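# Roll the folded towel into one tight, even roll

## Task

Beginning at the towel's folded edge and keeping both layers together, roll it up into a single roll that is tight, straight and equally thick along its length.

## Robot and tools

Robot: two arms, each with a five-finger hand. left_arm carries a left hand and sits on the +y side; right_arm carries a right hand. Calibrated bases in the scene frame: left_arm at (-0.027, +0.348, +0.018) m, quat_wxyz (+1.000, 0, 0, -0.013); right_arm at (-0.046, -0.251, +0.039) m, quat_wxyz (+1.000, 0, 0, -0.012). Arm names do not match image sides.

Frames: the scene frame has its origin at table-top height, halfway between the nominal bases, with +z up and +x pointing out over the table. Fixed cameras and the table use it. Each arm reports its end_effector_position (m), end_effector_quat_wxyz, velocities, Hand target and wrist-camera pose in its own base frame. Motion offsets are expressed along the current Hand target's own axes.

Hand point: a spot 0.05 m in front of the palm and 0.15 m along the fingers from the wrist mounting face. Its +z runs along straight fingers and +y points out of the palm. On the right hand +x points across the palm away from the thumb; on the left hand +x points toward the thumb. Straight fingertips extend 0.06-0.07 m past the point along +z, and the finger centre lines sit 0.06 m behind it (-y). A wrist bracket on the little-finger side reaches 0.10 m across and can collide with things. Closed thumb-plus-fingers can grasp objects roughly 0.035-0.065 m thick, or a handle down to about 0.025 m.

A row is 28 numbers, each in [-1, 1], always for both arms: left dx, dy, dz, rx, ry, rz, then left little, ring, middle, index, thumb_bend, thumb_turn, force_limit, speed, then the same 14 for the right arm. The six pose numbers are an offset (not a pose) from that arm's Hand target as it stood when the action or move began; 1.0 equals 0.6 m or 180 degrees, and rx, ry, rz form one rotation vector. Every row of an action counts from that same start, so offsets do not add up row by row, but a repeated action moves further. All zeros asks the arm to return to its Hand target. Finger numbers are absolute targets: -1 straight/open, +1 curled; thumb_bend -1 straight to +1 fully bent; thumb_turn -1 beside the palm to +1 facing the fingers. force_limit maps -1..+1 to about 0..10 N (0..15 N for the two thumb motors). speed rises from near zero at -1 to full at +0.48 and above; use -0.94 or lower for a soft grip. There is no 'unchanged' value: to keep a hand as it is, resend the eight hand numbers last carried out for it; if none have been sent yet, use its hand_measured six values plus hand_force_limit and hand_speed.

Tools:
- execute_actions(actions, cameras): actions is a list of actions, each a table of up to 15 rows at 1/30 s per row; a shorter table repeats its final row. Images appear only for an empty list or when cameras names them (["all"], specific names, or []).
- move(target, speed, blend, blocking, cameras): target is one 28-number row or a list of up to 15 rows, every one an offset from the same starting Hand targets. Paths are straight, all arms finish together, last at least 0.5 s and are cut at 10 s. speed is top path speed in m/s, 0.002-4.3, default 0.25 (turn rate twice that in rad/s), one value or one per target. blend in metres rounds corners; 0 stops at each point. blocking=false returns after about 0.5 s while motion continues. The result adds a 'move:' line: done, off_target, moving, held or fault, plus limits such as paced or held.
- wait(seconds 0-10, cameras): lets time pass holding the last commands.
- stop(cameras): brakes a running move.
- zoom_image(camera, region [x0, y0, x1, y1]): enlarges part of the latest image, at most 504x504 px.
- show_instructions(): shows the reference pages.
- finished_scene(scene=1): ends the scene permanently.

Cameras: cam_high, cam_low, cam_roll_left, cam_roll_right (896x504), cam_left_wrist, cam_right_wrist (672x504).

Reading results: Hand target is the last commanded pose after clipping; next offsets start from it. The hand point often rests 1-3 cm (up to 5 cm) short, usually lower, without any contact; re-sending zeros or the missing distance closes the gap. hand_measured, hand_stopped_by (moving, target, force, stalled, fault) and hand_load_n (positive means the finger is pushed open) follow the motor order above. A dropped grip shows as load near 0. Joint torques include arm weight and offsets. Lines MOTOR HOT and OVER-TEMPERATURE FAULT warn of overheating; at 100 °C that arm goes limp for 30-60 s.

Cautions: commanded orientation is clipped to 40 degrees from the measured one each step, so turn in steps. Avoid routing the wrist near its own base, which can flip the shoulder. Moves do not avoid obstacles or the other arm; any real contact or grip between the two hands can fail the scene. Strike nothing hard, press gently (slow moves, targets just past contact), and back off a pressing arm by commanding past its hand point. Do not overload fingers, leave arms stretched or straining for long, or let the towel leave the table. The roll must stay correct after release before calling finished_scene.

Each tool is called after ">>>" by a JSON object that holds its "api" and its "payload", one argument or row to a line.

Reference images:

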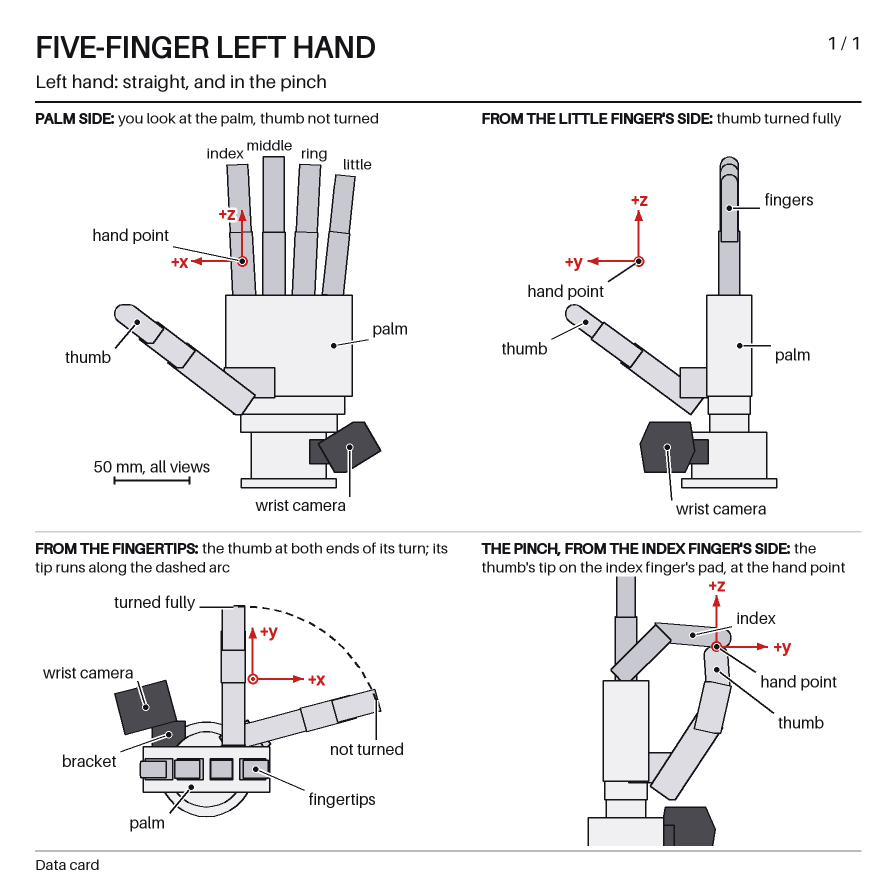

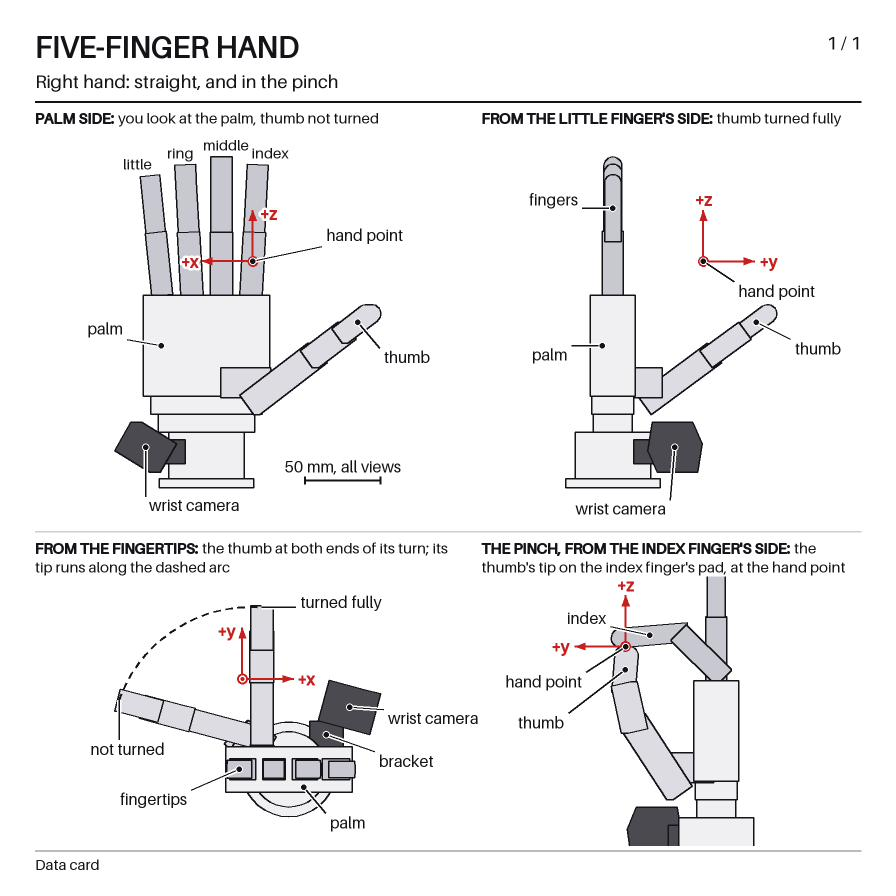

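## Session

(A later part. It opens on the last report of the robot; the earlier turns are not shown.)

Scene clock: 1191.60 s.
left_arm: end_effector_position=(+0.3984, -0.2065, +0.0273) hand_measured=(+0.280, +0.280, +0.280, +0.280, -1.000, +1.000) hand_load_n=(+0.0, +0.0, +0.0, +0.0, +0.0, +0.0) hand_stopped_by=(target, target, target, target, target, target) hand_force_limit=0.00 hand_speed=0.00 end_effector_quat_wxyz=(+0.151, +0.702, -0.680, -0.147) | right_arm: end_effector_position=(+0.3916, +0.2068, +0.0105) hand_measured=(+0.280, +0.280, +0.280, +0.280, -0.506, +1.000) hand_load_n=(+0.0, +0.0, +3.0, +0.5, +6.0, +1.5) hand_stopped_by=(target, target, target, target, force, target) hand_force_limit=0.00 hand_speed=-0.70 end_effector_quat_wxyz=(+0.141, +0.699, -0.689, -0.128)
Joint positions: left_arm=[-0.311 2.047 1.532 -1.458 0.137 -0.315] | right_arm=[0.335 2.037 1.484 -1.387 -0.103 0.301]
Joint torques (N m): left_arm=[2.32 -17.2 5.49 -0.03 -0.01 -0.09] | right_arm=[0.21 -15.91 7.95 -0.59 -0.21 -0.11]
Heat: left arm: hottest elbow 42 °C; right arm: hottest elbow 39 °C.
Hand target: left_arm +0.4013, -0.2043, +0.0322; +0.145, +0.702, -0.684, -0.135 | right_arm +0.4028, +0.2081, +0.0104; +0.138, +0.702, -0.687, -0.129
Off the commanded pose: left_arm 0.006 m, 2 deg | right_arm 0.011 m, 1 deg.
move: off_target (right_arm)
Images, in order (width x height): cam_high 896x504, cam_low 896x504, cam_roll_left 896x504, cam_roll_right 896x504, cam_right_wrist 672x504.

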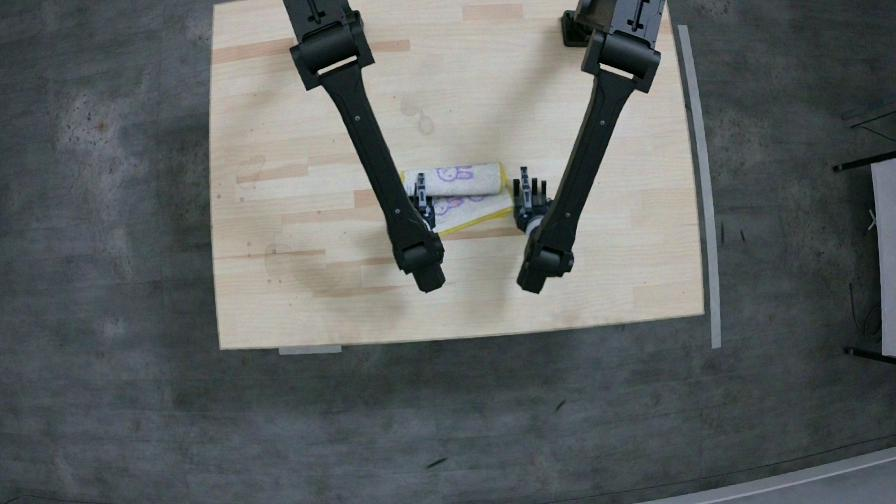

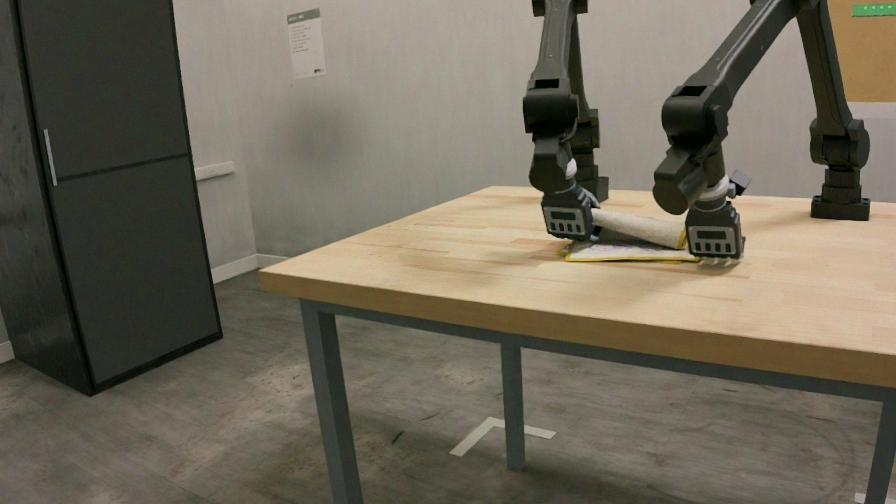

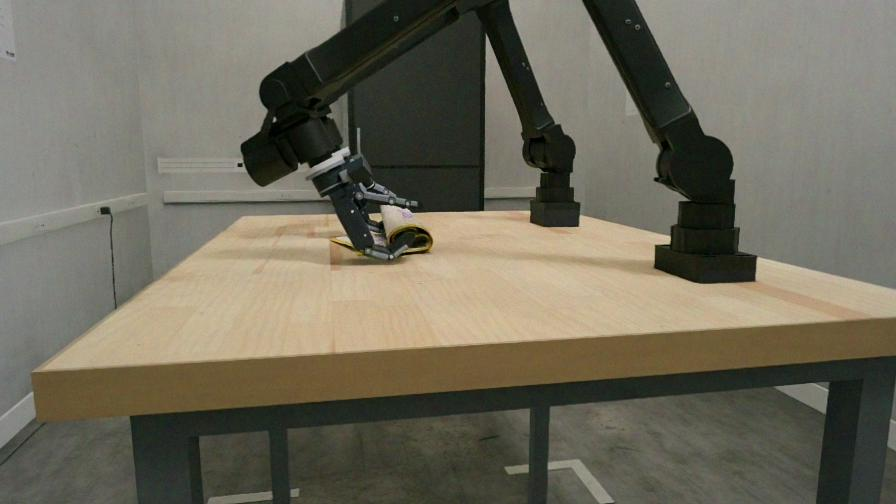

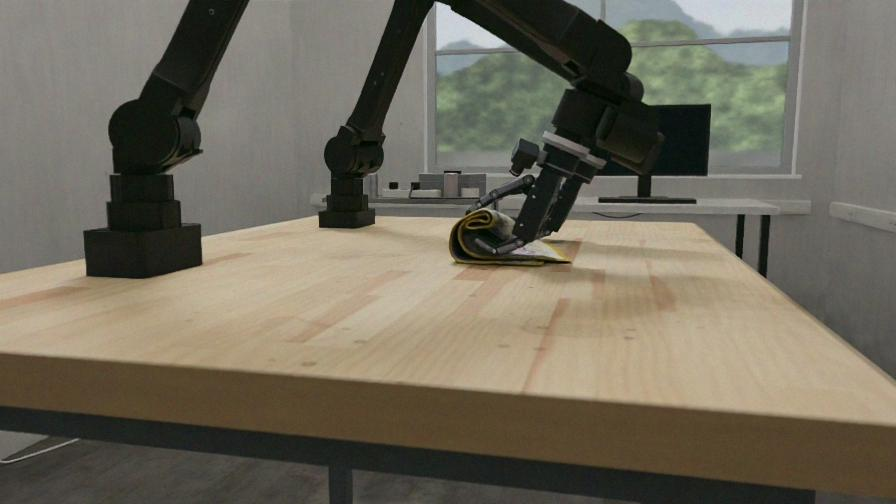

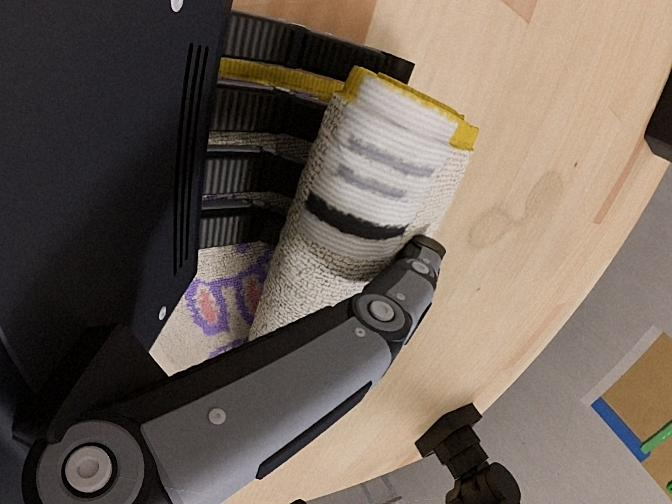

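>>> {"api": "move", "payload": {
  "target": [
    [0, 0.0563, -0.139, 0.122, 0, 0, 0.28, 0.28, 0.28, 0.28, -1, 1, 0, 0, 0, 0, 0, 0, 0, 0, 0.28, 0.28, 0.28, 0.28, -0.5, 1, 0, -0.7],
    [0.1267, 0.1815, -0.1063, 0.122, 0, 0, -1, -1, -1, -1, -1, 1, 0, 0.2, 0, 0, 0, 0, 0, 0, 0.28, 0.28, 0.28, 0.28, -0.5, 1, 0, -0.7]
  ],
  "speed": 0.2,
  "cameras": ["cam_high", "cam_roll_left", "cam_roll_right"]
}}

>>> {"api": "zoom_image", "payload": {
  "camera": "cam_roll_left",
  "region": [330, 170, 490, 280]
}}

Scene clock: 1200.97 s.
left_arm: end_effector_position=(+0.3298, -0.2810, +0.1306) hand_measured=(-1.000, -1.000, -1.000, -1.000, -1.000, +1.000) hand_load_n=(+0.0, +0.0, +0.0, +0.0, +0.0, +0.0) hand_stopped_by=(target, target, target, target, target, target) hand_force_limit=0.00 hand_speed=0.20 end_effector_quat_wxyz=(+0.010, +0.715, -0.699, -0.007) | right_arm: end_effector_position=(+0.3916, +0.2068, +0.0105) hand_measured=(+0.280, +0.280, +0.280, +0.280, -0.506, +1.000) hand_load_n=(+0.0, +0.0, +3.0, +0.5, +6.0, +2.0) hand_stopped_by=(target, target, target, target, force, target) hand_force_limit=0.00 hand_speed=-0.70 end_effector_quat_wxyz=(+0.141, +0.699, -0.689, -0.128)
Joint positions: left_arm=[-0.56 1.6 1.308 -1.296 0.018 -0.582] | right_arm=[0.335 2.037 1.484 -1.387 -0.103 0.301]
Joint torques (N m): left_arm=[1.96 -12.75 6.91 0.23 -0.08 -0.23] | right_arm=[-0.21 -16.03 8.12 -0.65 -0.25 -0.1]
Heat: left arm: hottest elbow 41 °C; right arm: hottest elbow 39 °C.
Hand target: left_arm +0.3278, -0.2814, +0.1339; +0.008, +0.716, -0.698, -0.002 | right_arm +0.4028, +0.2081, +0.0104; +0.138, +0.702, -0.687, -0.129
Off the commanded pose: left_arm 0.004 m, 1 deg | right_arm 0.011 m, 1 deg.
move: off_target (right_arm)
Images, in order (width x height): cam_high 896x504, cam_roll_left 896x504, cam_roll_right 896x504.

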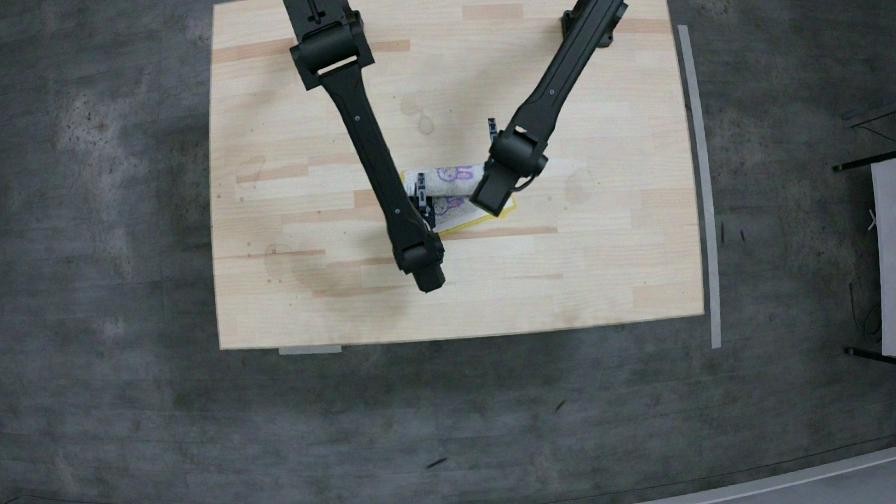

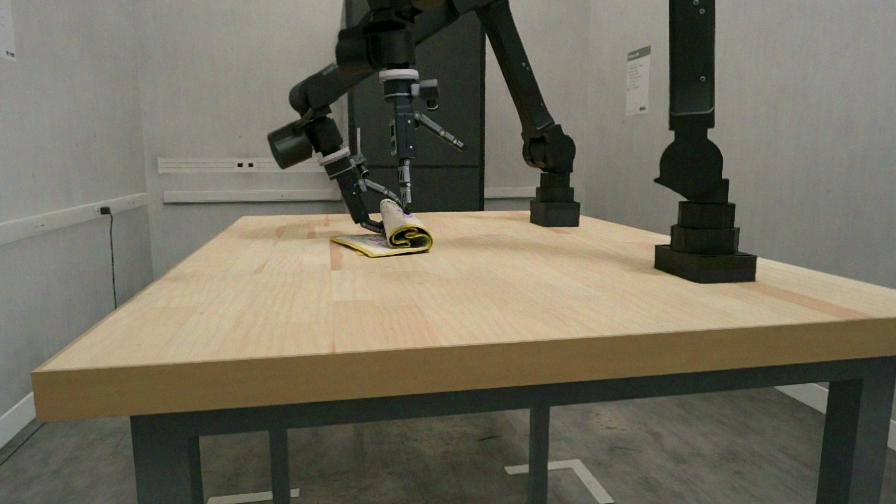

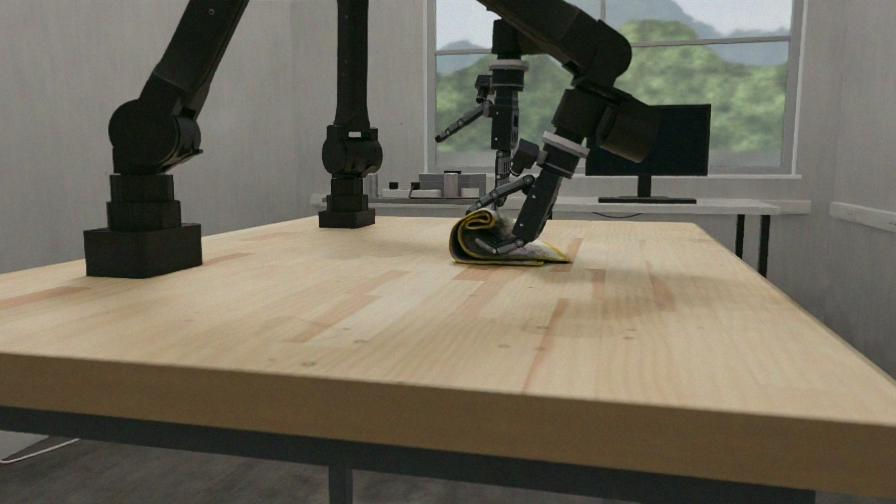

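Scaled by 3.150 from the camera's 896x504 image, which has a finer 1280x720 frame.

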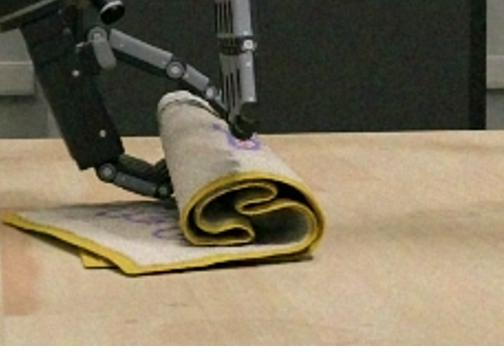

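>>> {"api": "move", "payload": {
  "target": [0, 0, 0.055, 0, 0, 0, -1, -1, -1, -1, -1, 1, 0, 0.2, 0, 0, 0, 0, 0, 0, 0.28, 0.28, 0.28, 0.28, -0.5, 1, 0, -0.7],
  "speed": 0.08,
  "cameras": ["cam_roll_left", "cam_roll_right"]
}}

>>> {"api": "zoom_image", "payload": {
  "camera": "cam_roll_left",
  "region": [330, 170, 490, 280]
}}

Scene clock: 1203.10 s.
left_arm: end_effector_position=(+0.3275, -0.2796, +0.1085) hand_measured=(-1.000, -1.000, -1.000, -1.000, -1.000, +1.000) hand_load_n=(+0.0, +0.0, +0.0, +0.0, +0.0, +0.0) hand_stopped_by=(target, target, target, target, target, target) hand_force_limit=0.00 hand_speed=0.20 end_effector_quat_wxyz=(+0.009, +0.715, -0.699, +0.001) | right_arm: end_effector_position=(+0.3916, +0.2068, +0.0105) hand_measured=(+0.280, +0.280, +0.280, +0.280, -0.506, +1.000) hand_load_n=(+0.0, +0.0, +3.0, +0.5, +6.0, +1.5) hand_stopped_by=(target, target, target, target, force, target) hand_force_limit=0.00 hand_speed=-0.70 end_effector_quat_wxyz=(+0.141, +0.699, -0.689, -0.128)
Joint positions: left_arm=[-0.56 1.6 1.249 -1.22 0.018 -0.583] | right_arm=[0.335 2.037 1.484 -1.387 -0.103 0.301]
Joint torques (N m): left_arm=[1.73 -10.75 6.84 0.77 -0.08 -0.22] | right_arm=[-0.56 -16.32 8.09 -0.58 -0.2 -0.11]
Heat: left arm: hottest elbow 41 °C; right arm: hottest elbow 39 °C.
Hand target: left_arm +0.3272, -0.2817, +0.1008; +0.008, +0.716, -0.698, -0.002 | right_arm +0.4028, +0.2081, +0.0104; +0.138, +0.702, -0.687, -0.129
Off the commanded pose: left_arm 0.008 m, 0 deg | right_arm 0.011 m, 1 deg.
move: off_target (right_arm)
Images, in order (width x height): cam_roll_left 896x504, cam_roll_right 896x504.

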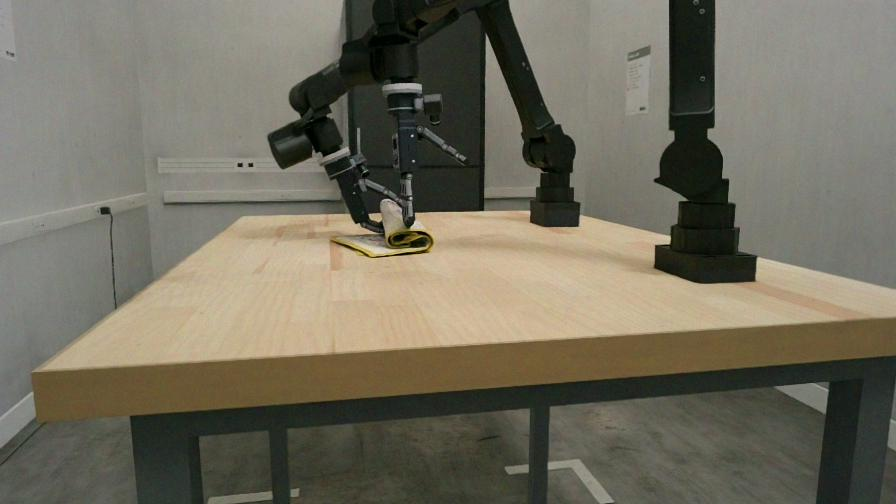

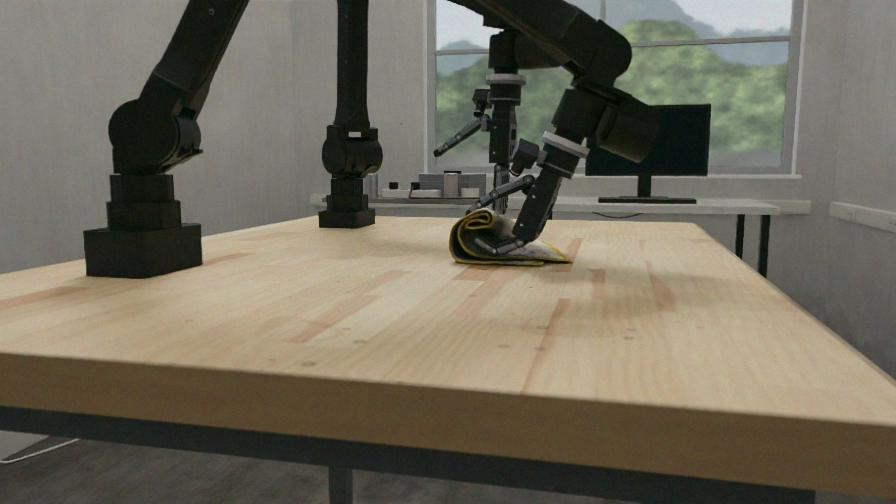

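Scaled by 3.150 from the camera's 896x504 image, which has a finer 1280x720 frame.

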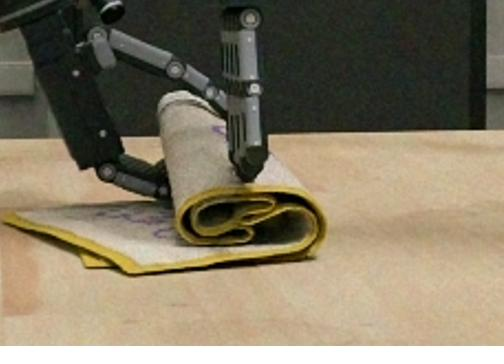

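>>> {"api": "move", "payload": {
  "target": [
    [0, 0, 0, 0, 0, 0, -1, -1, -1, -1, -1, 1, 0, 0.2, 0, 0.0046, -0.0125, 0, 0, 0, 0.28, 0.28, 0.28, 0.28, -1, 1, 0, 0],
    [0, 0, 0, 0, 0, 0, -1, -1, -1, -1, -1, 1, 0, 0.2, 0.15, 0.0046, -0.0125, 0, 0, 0, 0.28, 0.28, 0.28, 0.28, -1, 1, 0, 0]
  ],
  "speed": 0.1,
  "cameras": ["cam_high", "cam_low", "cam_roll_left", "cam_roll_right"]
}}

>>> {"api": "zoom_image", "payload": {
  "camera": "cam_roll_right",
  "region": [400, 170, 600, 280]
}}

>>> {"api": "zoom_image", "payload": {
  "camera": "cam_high",
  "region": [370, 130, 570, 260]
}}

Scene clock: 1207.13 s.
left_arm: end_effector_position=(+0.3275, -0.2796, +0.1085) hand_measured=(-1.000, -1.000, -1.000, -1.000, -1.000, +1.000) hand_load_n=(+0.0, +0.0, +0.0, +0.5, +0.0, +0.0) hand_stopped_by=(target, target, target, target, target, target) hand_force_limit=0.00 hand_speed=0.20 end_effector_quat_wxyz=(+0.009, +0.715, -0.699, +0.001) | right_arm: end_effector_position=(+0.4079, +0.1217, +0.0194) hand_measured=(+0.280, +0.280, +0.280, +0.280, -1.000, +1.000) hand_load_n=(+0.0, +0.0, +0.0, +0.0, +0.0, +0.0) hand_stopped_by=(target, target, target, target, target, target) hand_force_limit=0.00 hand_speed=0.00 end_effector_quat_wxyz=(+0.138, +0.697, -0.691, -0.129)
Joint positions: left_arm=[-0.56 1.6 1.249 -1.22 0.018 -0.583] | right_arm=[0.174 2.01 1.466 -1.403 -0.05 0.156]
Joint torques (N m): left_arm=[1.73 -10.75 6.84 0.62 -0.09 -0.24] | right_arm=[0.21 -18.08 4.79 -0.14 0 -0.11]
Heat: left arm: hottest elbow 41 °C; right arm: hottest elbow 39 °C.
Hand target: left_arm +0.3272, -0.2817, +0.1008; +0.008, +0.716, -0.698, -0.002 | right_arm +0.4051, +0.1183, +0.0191; +0.138, +0.702, -0.687, -0.129
Off the commanded pose: left_arm 0.008 m, 0 deg | right_arm 0.005 m, 1 deg.
move: done
Images, in order (width x height): cam_high 896x504, cam_low 896x504, cam_roll_left 896x504, cam_roll_right 896x504.

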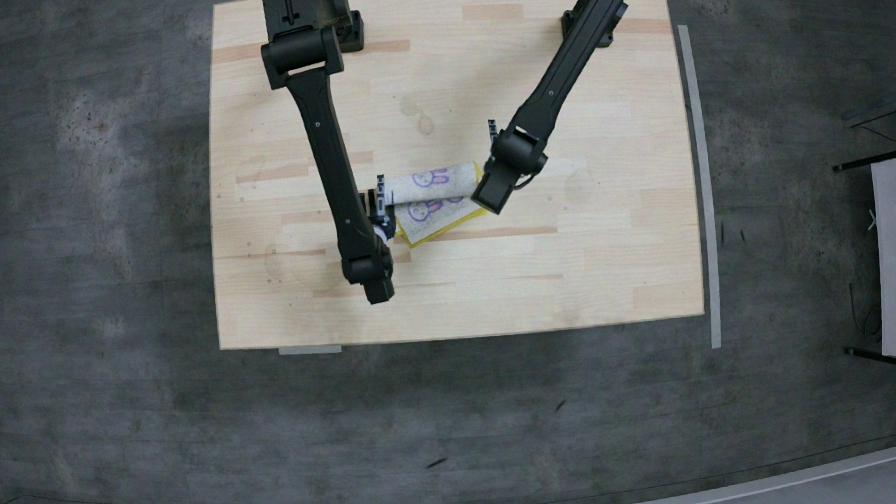

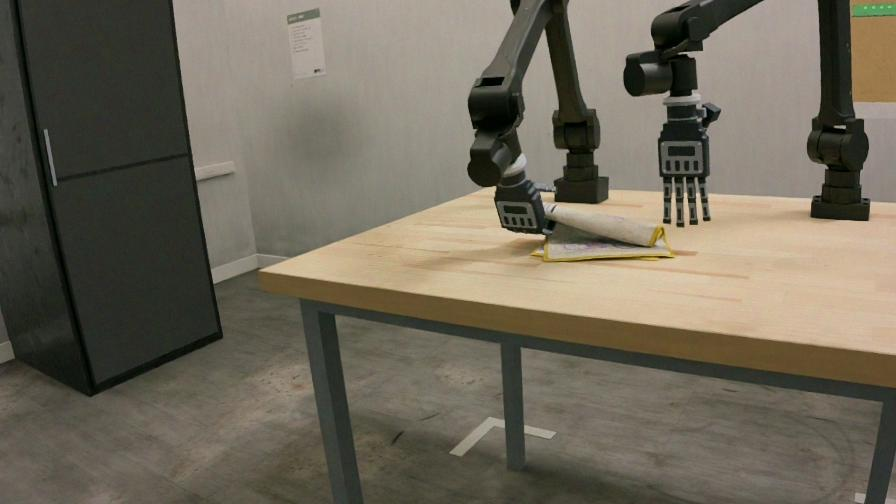

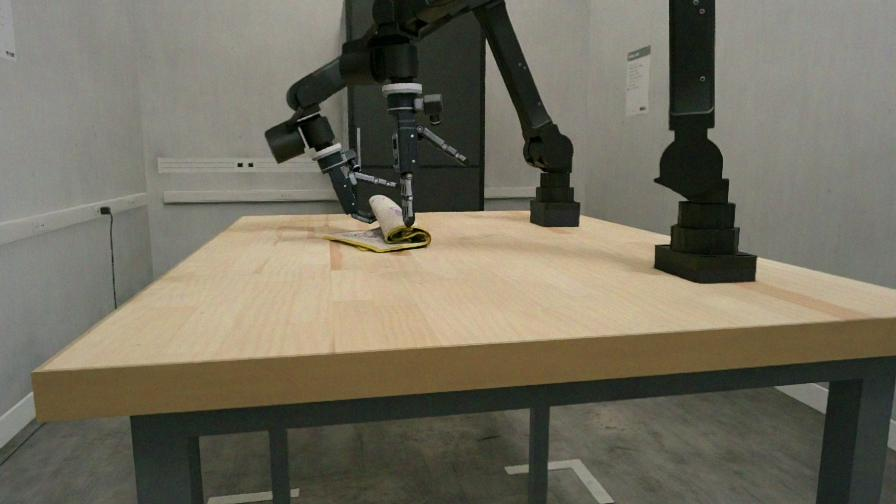

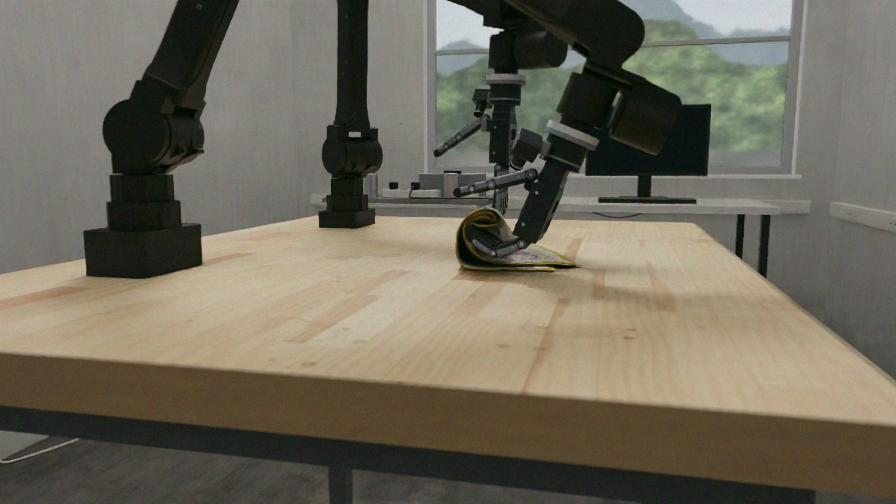

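Scaled by 2.520 from the camera's 896x504 image, which has a finer 1280x720 frame.

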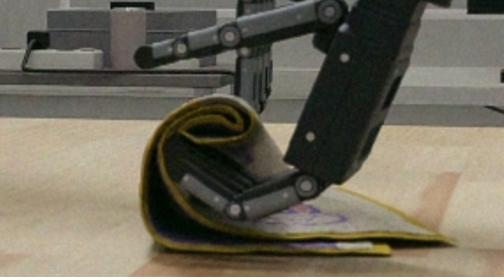

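Scaled by 2.520 from the camera's 896x504 image, which has a finer 1280x720 frame.

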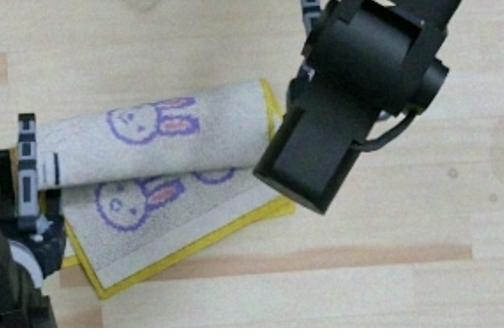

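>>> {"api": "execute_actions", "payload": {
  "actions": [],
  "cameras": ["cam_left_wrist", "cam_right_wrist"]
}}

Scene clock: 1209.17 s.
left_arm: end_effector_position=(+0.3275, -0.2796, +0.1085) hand_measured=(-1.000, -1.000, -1.000, -1.000, -1.000, +1.000) hand_load_n=(+0.0, +0.0, +0.0, +0.0, +0.0, +0.0) hand_stopped_by=(target, target, target, target, target, target) hand_force_limit=0.00 hand_speed=0.20 end_effector_quat_wxyz=(+0.009, +0.715, -0.699, +0.001) | right_arm: end_effector_position=(+0.4079, +0.1217, +0.0194) hand_measured=(+0.280, +0.280, +0.280, +0.280, -1.000, +1.000) hand_load_n=(+0.0, +0.0, +0.0, +0.0, +0.0, +0.0) hand_stopped_by=(target, target, target, target, target, target) hand_force_limit=0.00 hand_speed=0.00 end_effector_quat_wxyz=(+0.137, +0.698, -0.691, -0.129)
Joint positions: left_arm=[-0.56 1.6 1.249 -1.22 0.018 -0.583] | right_arm=[0.174 2.01 1.466 -1.403 -0.05 0.155]
Joint velocities: within noise
Joint torques (N m): left_arm=[1.85 -10.87 6.82 0.62 -0.08 -0.23] | right_arm=[-0.03 -17.73 4.79 -0.09 0 -0.15]
Heat: left arm: hottest elbow 41 °C; right arm: hottest elbow 39 °C.
Hand target: left_arm +0.3272, -0.2817, +0.1008; +0.008, +0.716, -0.698, -0.002 | right_arm +0.4051, +0.1183, +0.0191; +0.138, +0.702, -0.687, -0.129
Off the commanded pose: left_arm 0.008 m, 0 deg | right_arm 0.004 m, 1 deg.
Images, in order (width x height): cam_left_wrist 672x504, cam_right_wrist 672x504.

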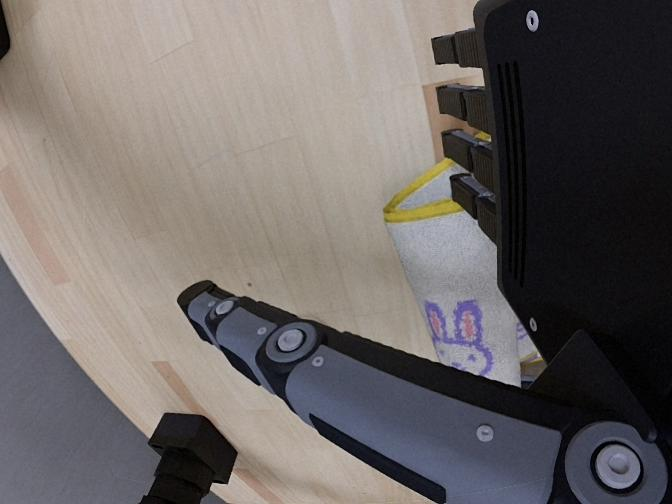

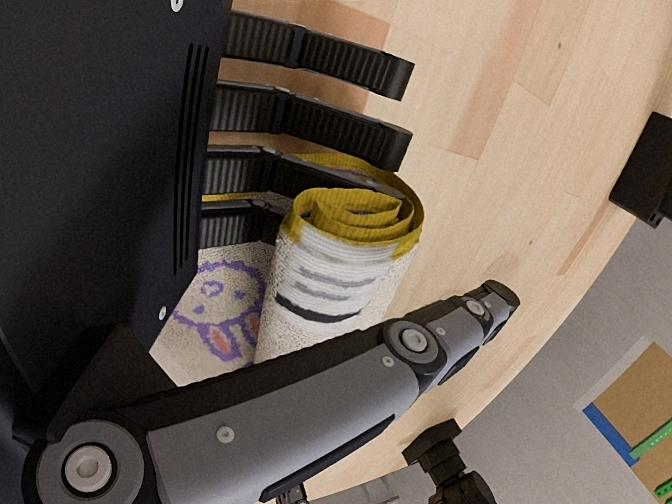

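>>> {"api": "move", "payload": {
  "target": [
    [0, 0, -0.0833, 0, 0, 0, -1, -1, -1, -1, -1, 1, 0, 0.2, 0, 0, 0, 0, 0, 0, 0.28, 0.28, 0.28, 0.28, -1, 1, 0, 0],
    [0.155, -0.0117, -0.0833, 0, 0, 0, -1, -1, -1, -1, -1, 1, 0, 0.2, 0, 0, 0, 0, 0, 0, 0.28, 0.28, 0.28, 0.28, -1, 1, 0, 0]
  ],
  "speed": 0.15,
  "blend": 0.01,
  "cameras": ["cam_high", "cam_roll_left", "cam_roll_right"]
}}

>>> {"api": "zoom_image", "payload": {
  "camera": "cam_roll_left",
  "region": [310, 150, 490, 280]
}}

Scene clock: 1214.80 s.
left_arm: end_effector_position=(+0.3270, -0.3610, +0.1415) hand_measured=(-1.000, -1.000, -1.000, -1.000, -1.000, +1.000) hand_load_n=(+0.0, +0.0, +0.0, +0.0, +0.0, +0.0) hand_stopped_by=(target, target, target, target, target, target) hand_force_limit=0.00 hand_speed=0.20 end_effector_quat_wxyz=(+0.010, +0.715, -0.699, -0.014) | right_arm: end_effector_position=(+0.4079, +0.1217, +0.0194) hand_measured=(+0.280, +0.280, +0.280, +0.280, -1.000, +1.000) hand_load_n=(+0.0, +0.0, +0.0, +0.5, +0.0, +0.0) hand_stopped_by=(target, target, target, target, target, target) hand_force_limit=0.00 hand_speed=0.00 end_effector_quat_wxyz=(+0.137, +0.698, -0.691, -0.129)
Joint positions: left_arm=[-0.697 1.715 1.483 -1.368 0.018 -0.721] | right_arm=[0.174 2.01 1.466 -1.403 -0.05 0.155]
Joint torques (N m): left_arm=[1.67 -12.28 11.17 -0.29 -0.02 -0.23] | right_arm=[-0.03 -17.85 4.82 -0.02 0.02 -0.18]
Heat: left arm: hottest elbow 41 °C; right arm: hottest elbow 38 °C.
Hand target: left_arm +0.3375, -0.3739, +0.1514; +0.008, +0.716, -0.698, -0.002 | right_arm +0.4051, +0.1183, +0.0191; +0.138, +0.702, -0.687, -0.129
Off the commanded pose: left_arm 0.019 m, 1 deg | right_arm 0.004 m, 1 deg.
move: off_target (left_arm)
Images, in order (width x height): cam_high 896x504, cam_roll_left 896x504, cam_roll_right 896x504.

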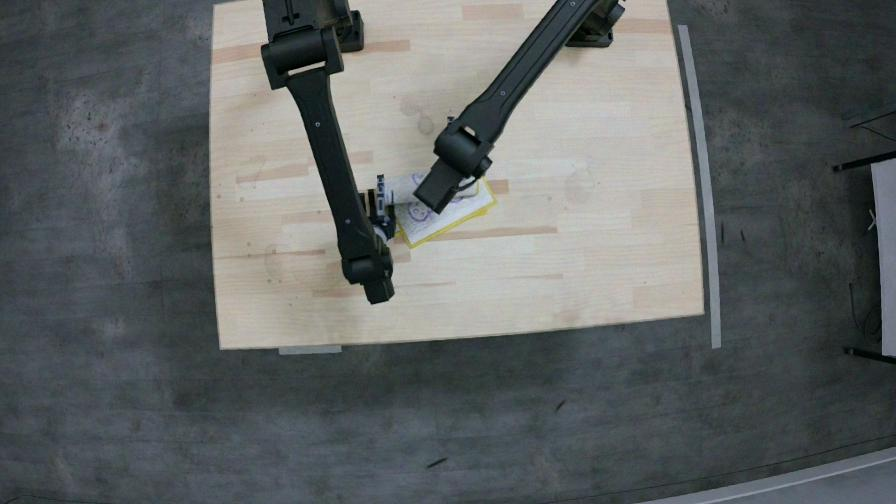

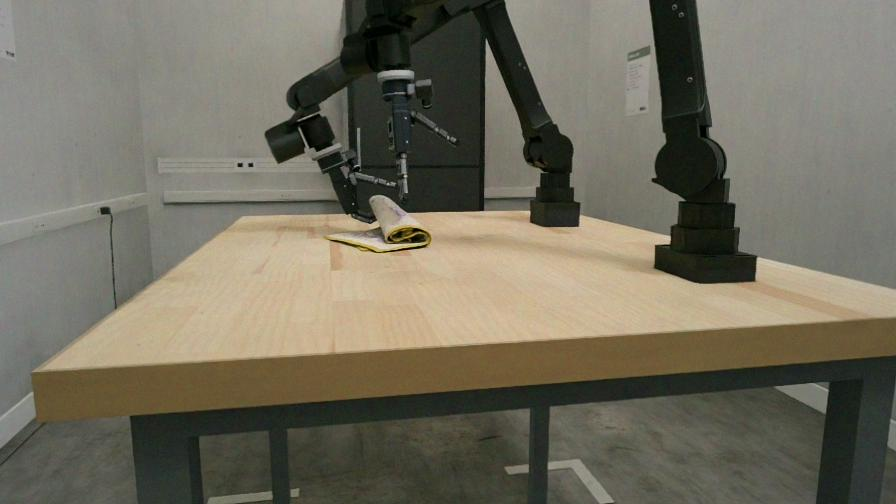

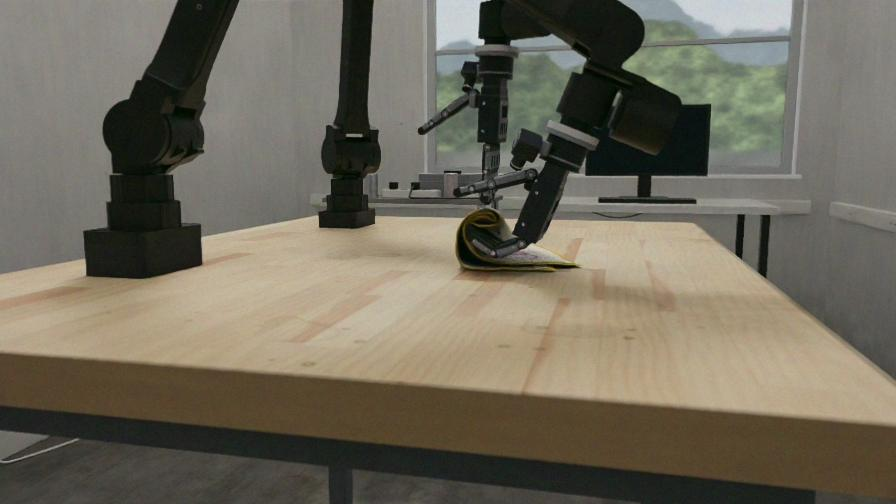

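Scaled by 2.800 from the camera's 896x504 image, which has a finer 1280x720 frame.

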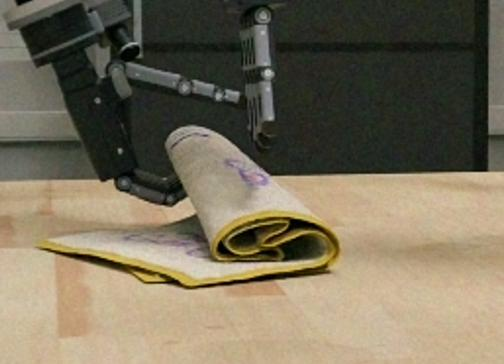

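>>> {"api": "move", "payload": {
  "target": [0, 0, 0.1023, 0, 0, 0, -1, -1, -1, -1, -1, 1, 0, 0.2, 0, 0, 0, 0, 0, 0, 0.28, 0.28, 0.28, 0.28, -1, 1, 0, 0],
  "speed": 0.08,
  "cameras": ["cam_high", "cam_roll_left", "cam_roll_right"]
}}

>>> {"api": "zoom_image", "payload": {
  "camera": "cam_roll_left",
  "region": [310, 150, 490, 280]
}}

Scene clock: 1217.23 s.
left_arm: end_effector_position=(+0.3385, -0.3708, +0.1010) hand_measured=(-1.000, -1.000, -1.000, -1.000, -1.000, +1.000) hand_load_n=(+0.0, +0.0, +0.0, +0.0, +0.0, +0.0) hand_stopped_by=(target, target, target, target, target, target) hand_force_limit=0.00 hand_speed=0.20 end_effector_quat_wxyz=(+0.009, +0.716, -0.698, +0.004) | right_arm: end_effector_position=(+0.4079, +0.1217, +0.0194) hand_measured=(+0.280, +0.280, +0.280, +0.280, -1.000, +1.000) hand_load_n=(+0.0, +0.5, +0.0, +0.5, +0.0, +0.0) hand_stopped_by=(target, target, target, target, target, target) hand_force_limit=0.00 hand_speed=0.00 end_effector_quat_wxyz=(+0.137, +0.698, -0.691, -0.129)
Joint positions: left_arm=[-0.697 1.757 1.432 -1.24 0.018 -0.723] | right_arm=[0.174 2.01 1.466 -1.403 -0.05 0.155]
Joint torques (N m): left_arm=[1.44 -12.51 6.99 0.62 -0.03 -0.24] | right_arm=[0.03 -17.96 4.74 0.03 0 -0.16]
Heat: left arm: hottest elbow 41 °C; right arm: hottest elbow 38 °C.
Hand target: left_arm +0.3366, -0.3745, +0.0902; +0.008, +0.716, -0.698, -0.002 | right_arm +0.4051, +0.1183, +0.0191; +0.138, +0.702, -0.687, -0.129
Off the commanded pose: left_arm 0.012 m, 1 deg | right_arm 0.004 m, 1 deg.
move: off_target (left_arm)
Images, in order (width x height): cam_high 896x504, cam_roll_left 896x504, cam_roll_right 896x504.

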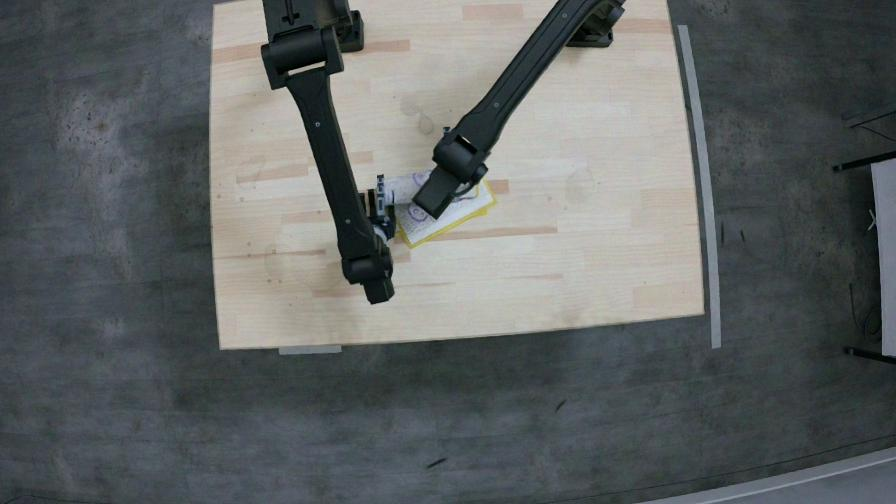

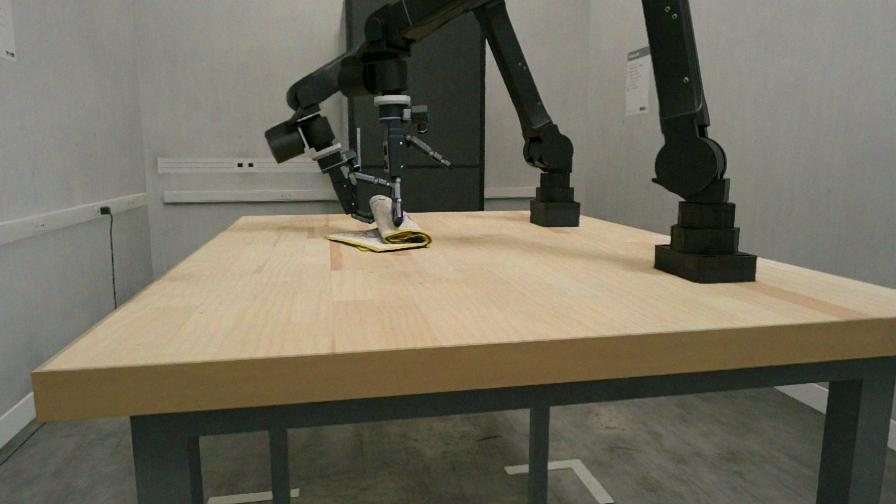

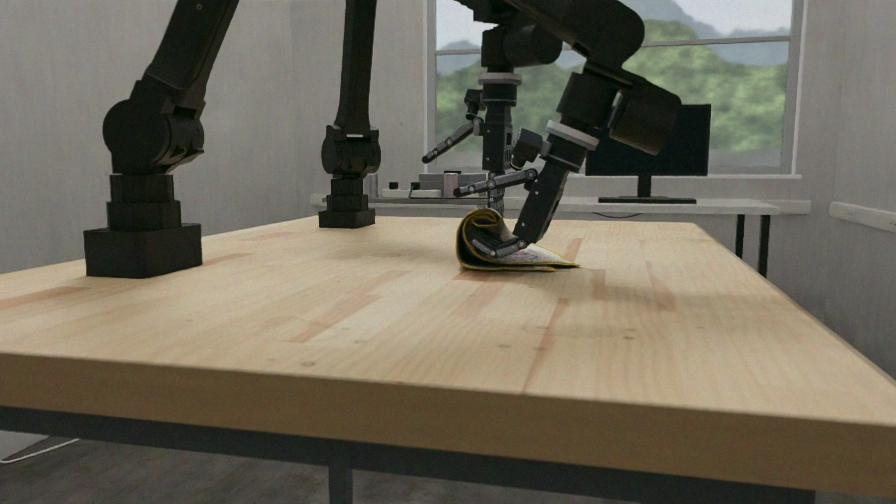

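Scaled by 2.800 from the camera's 896x504 image, which has a finer 1280x720 frame.

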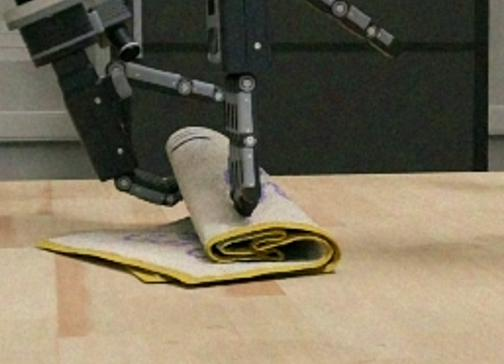

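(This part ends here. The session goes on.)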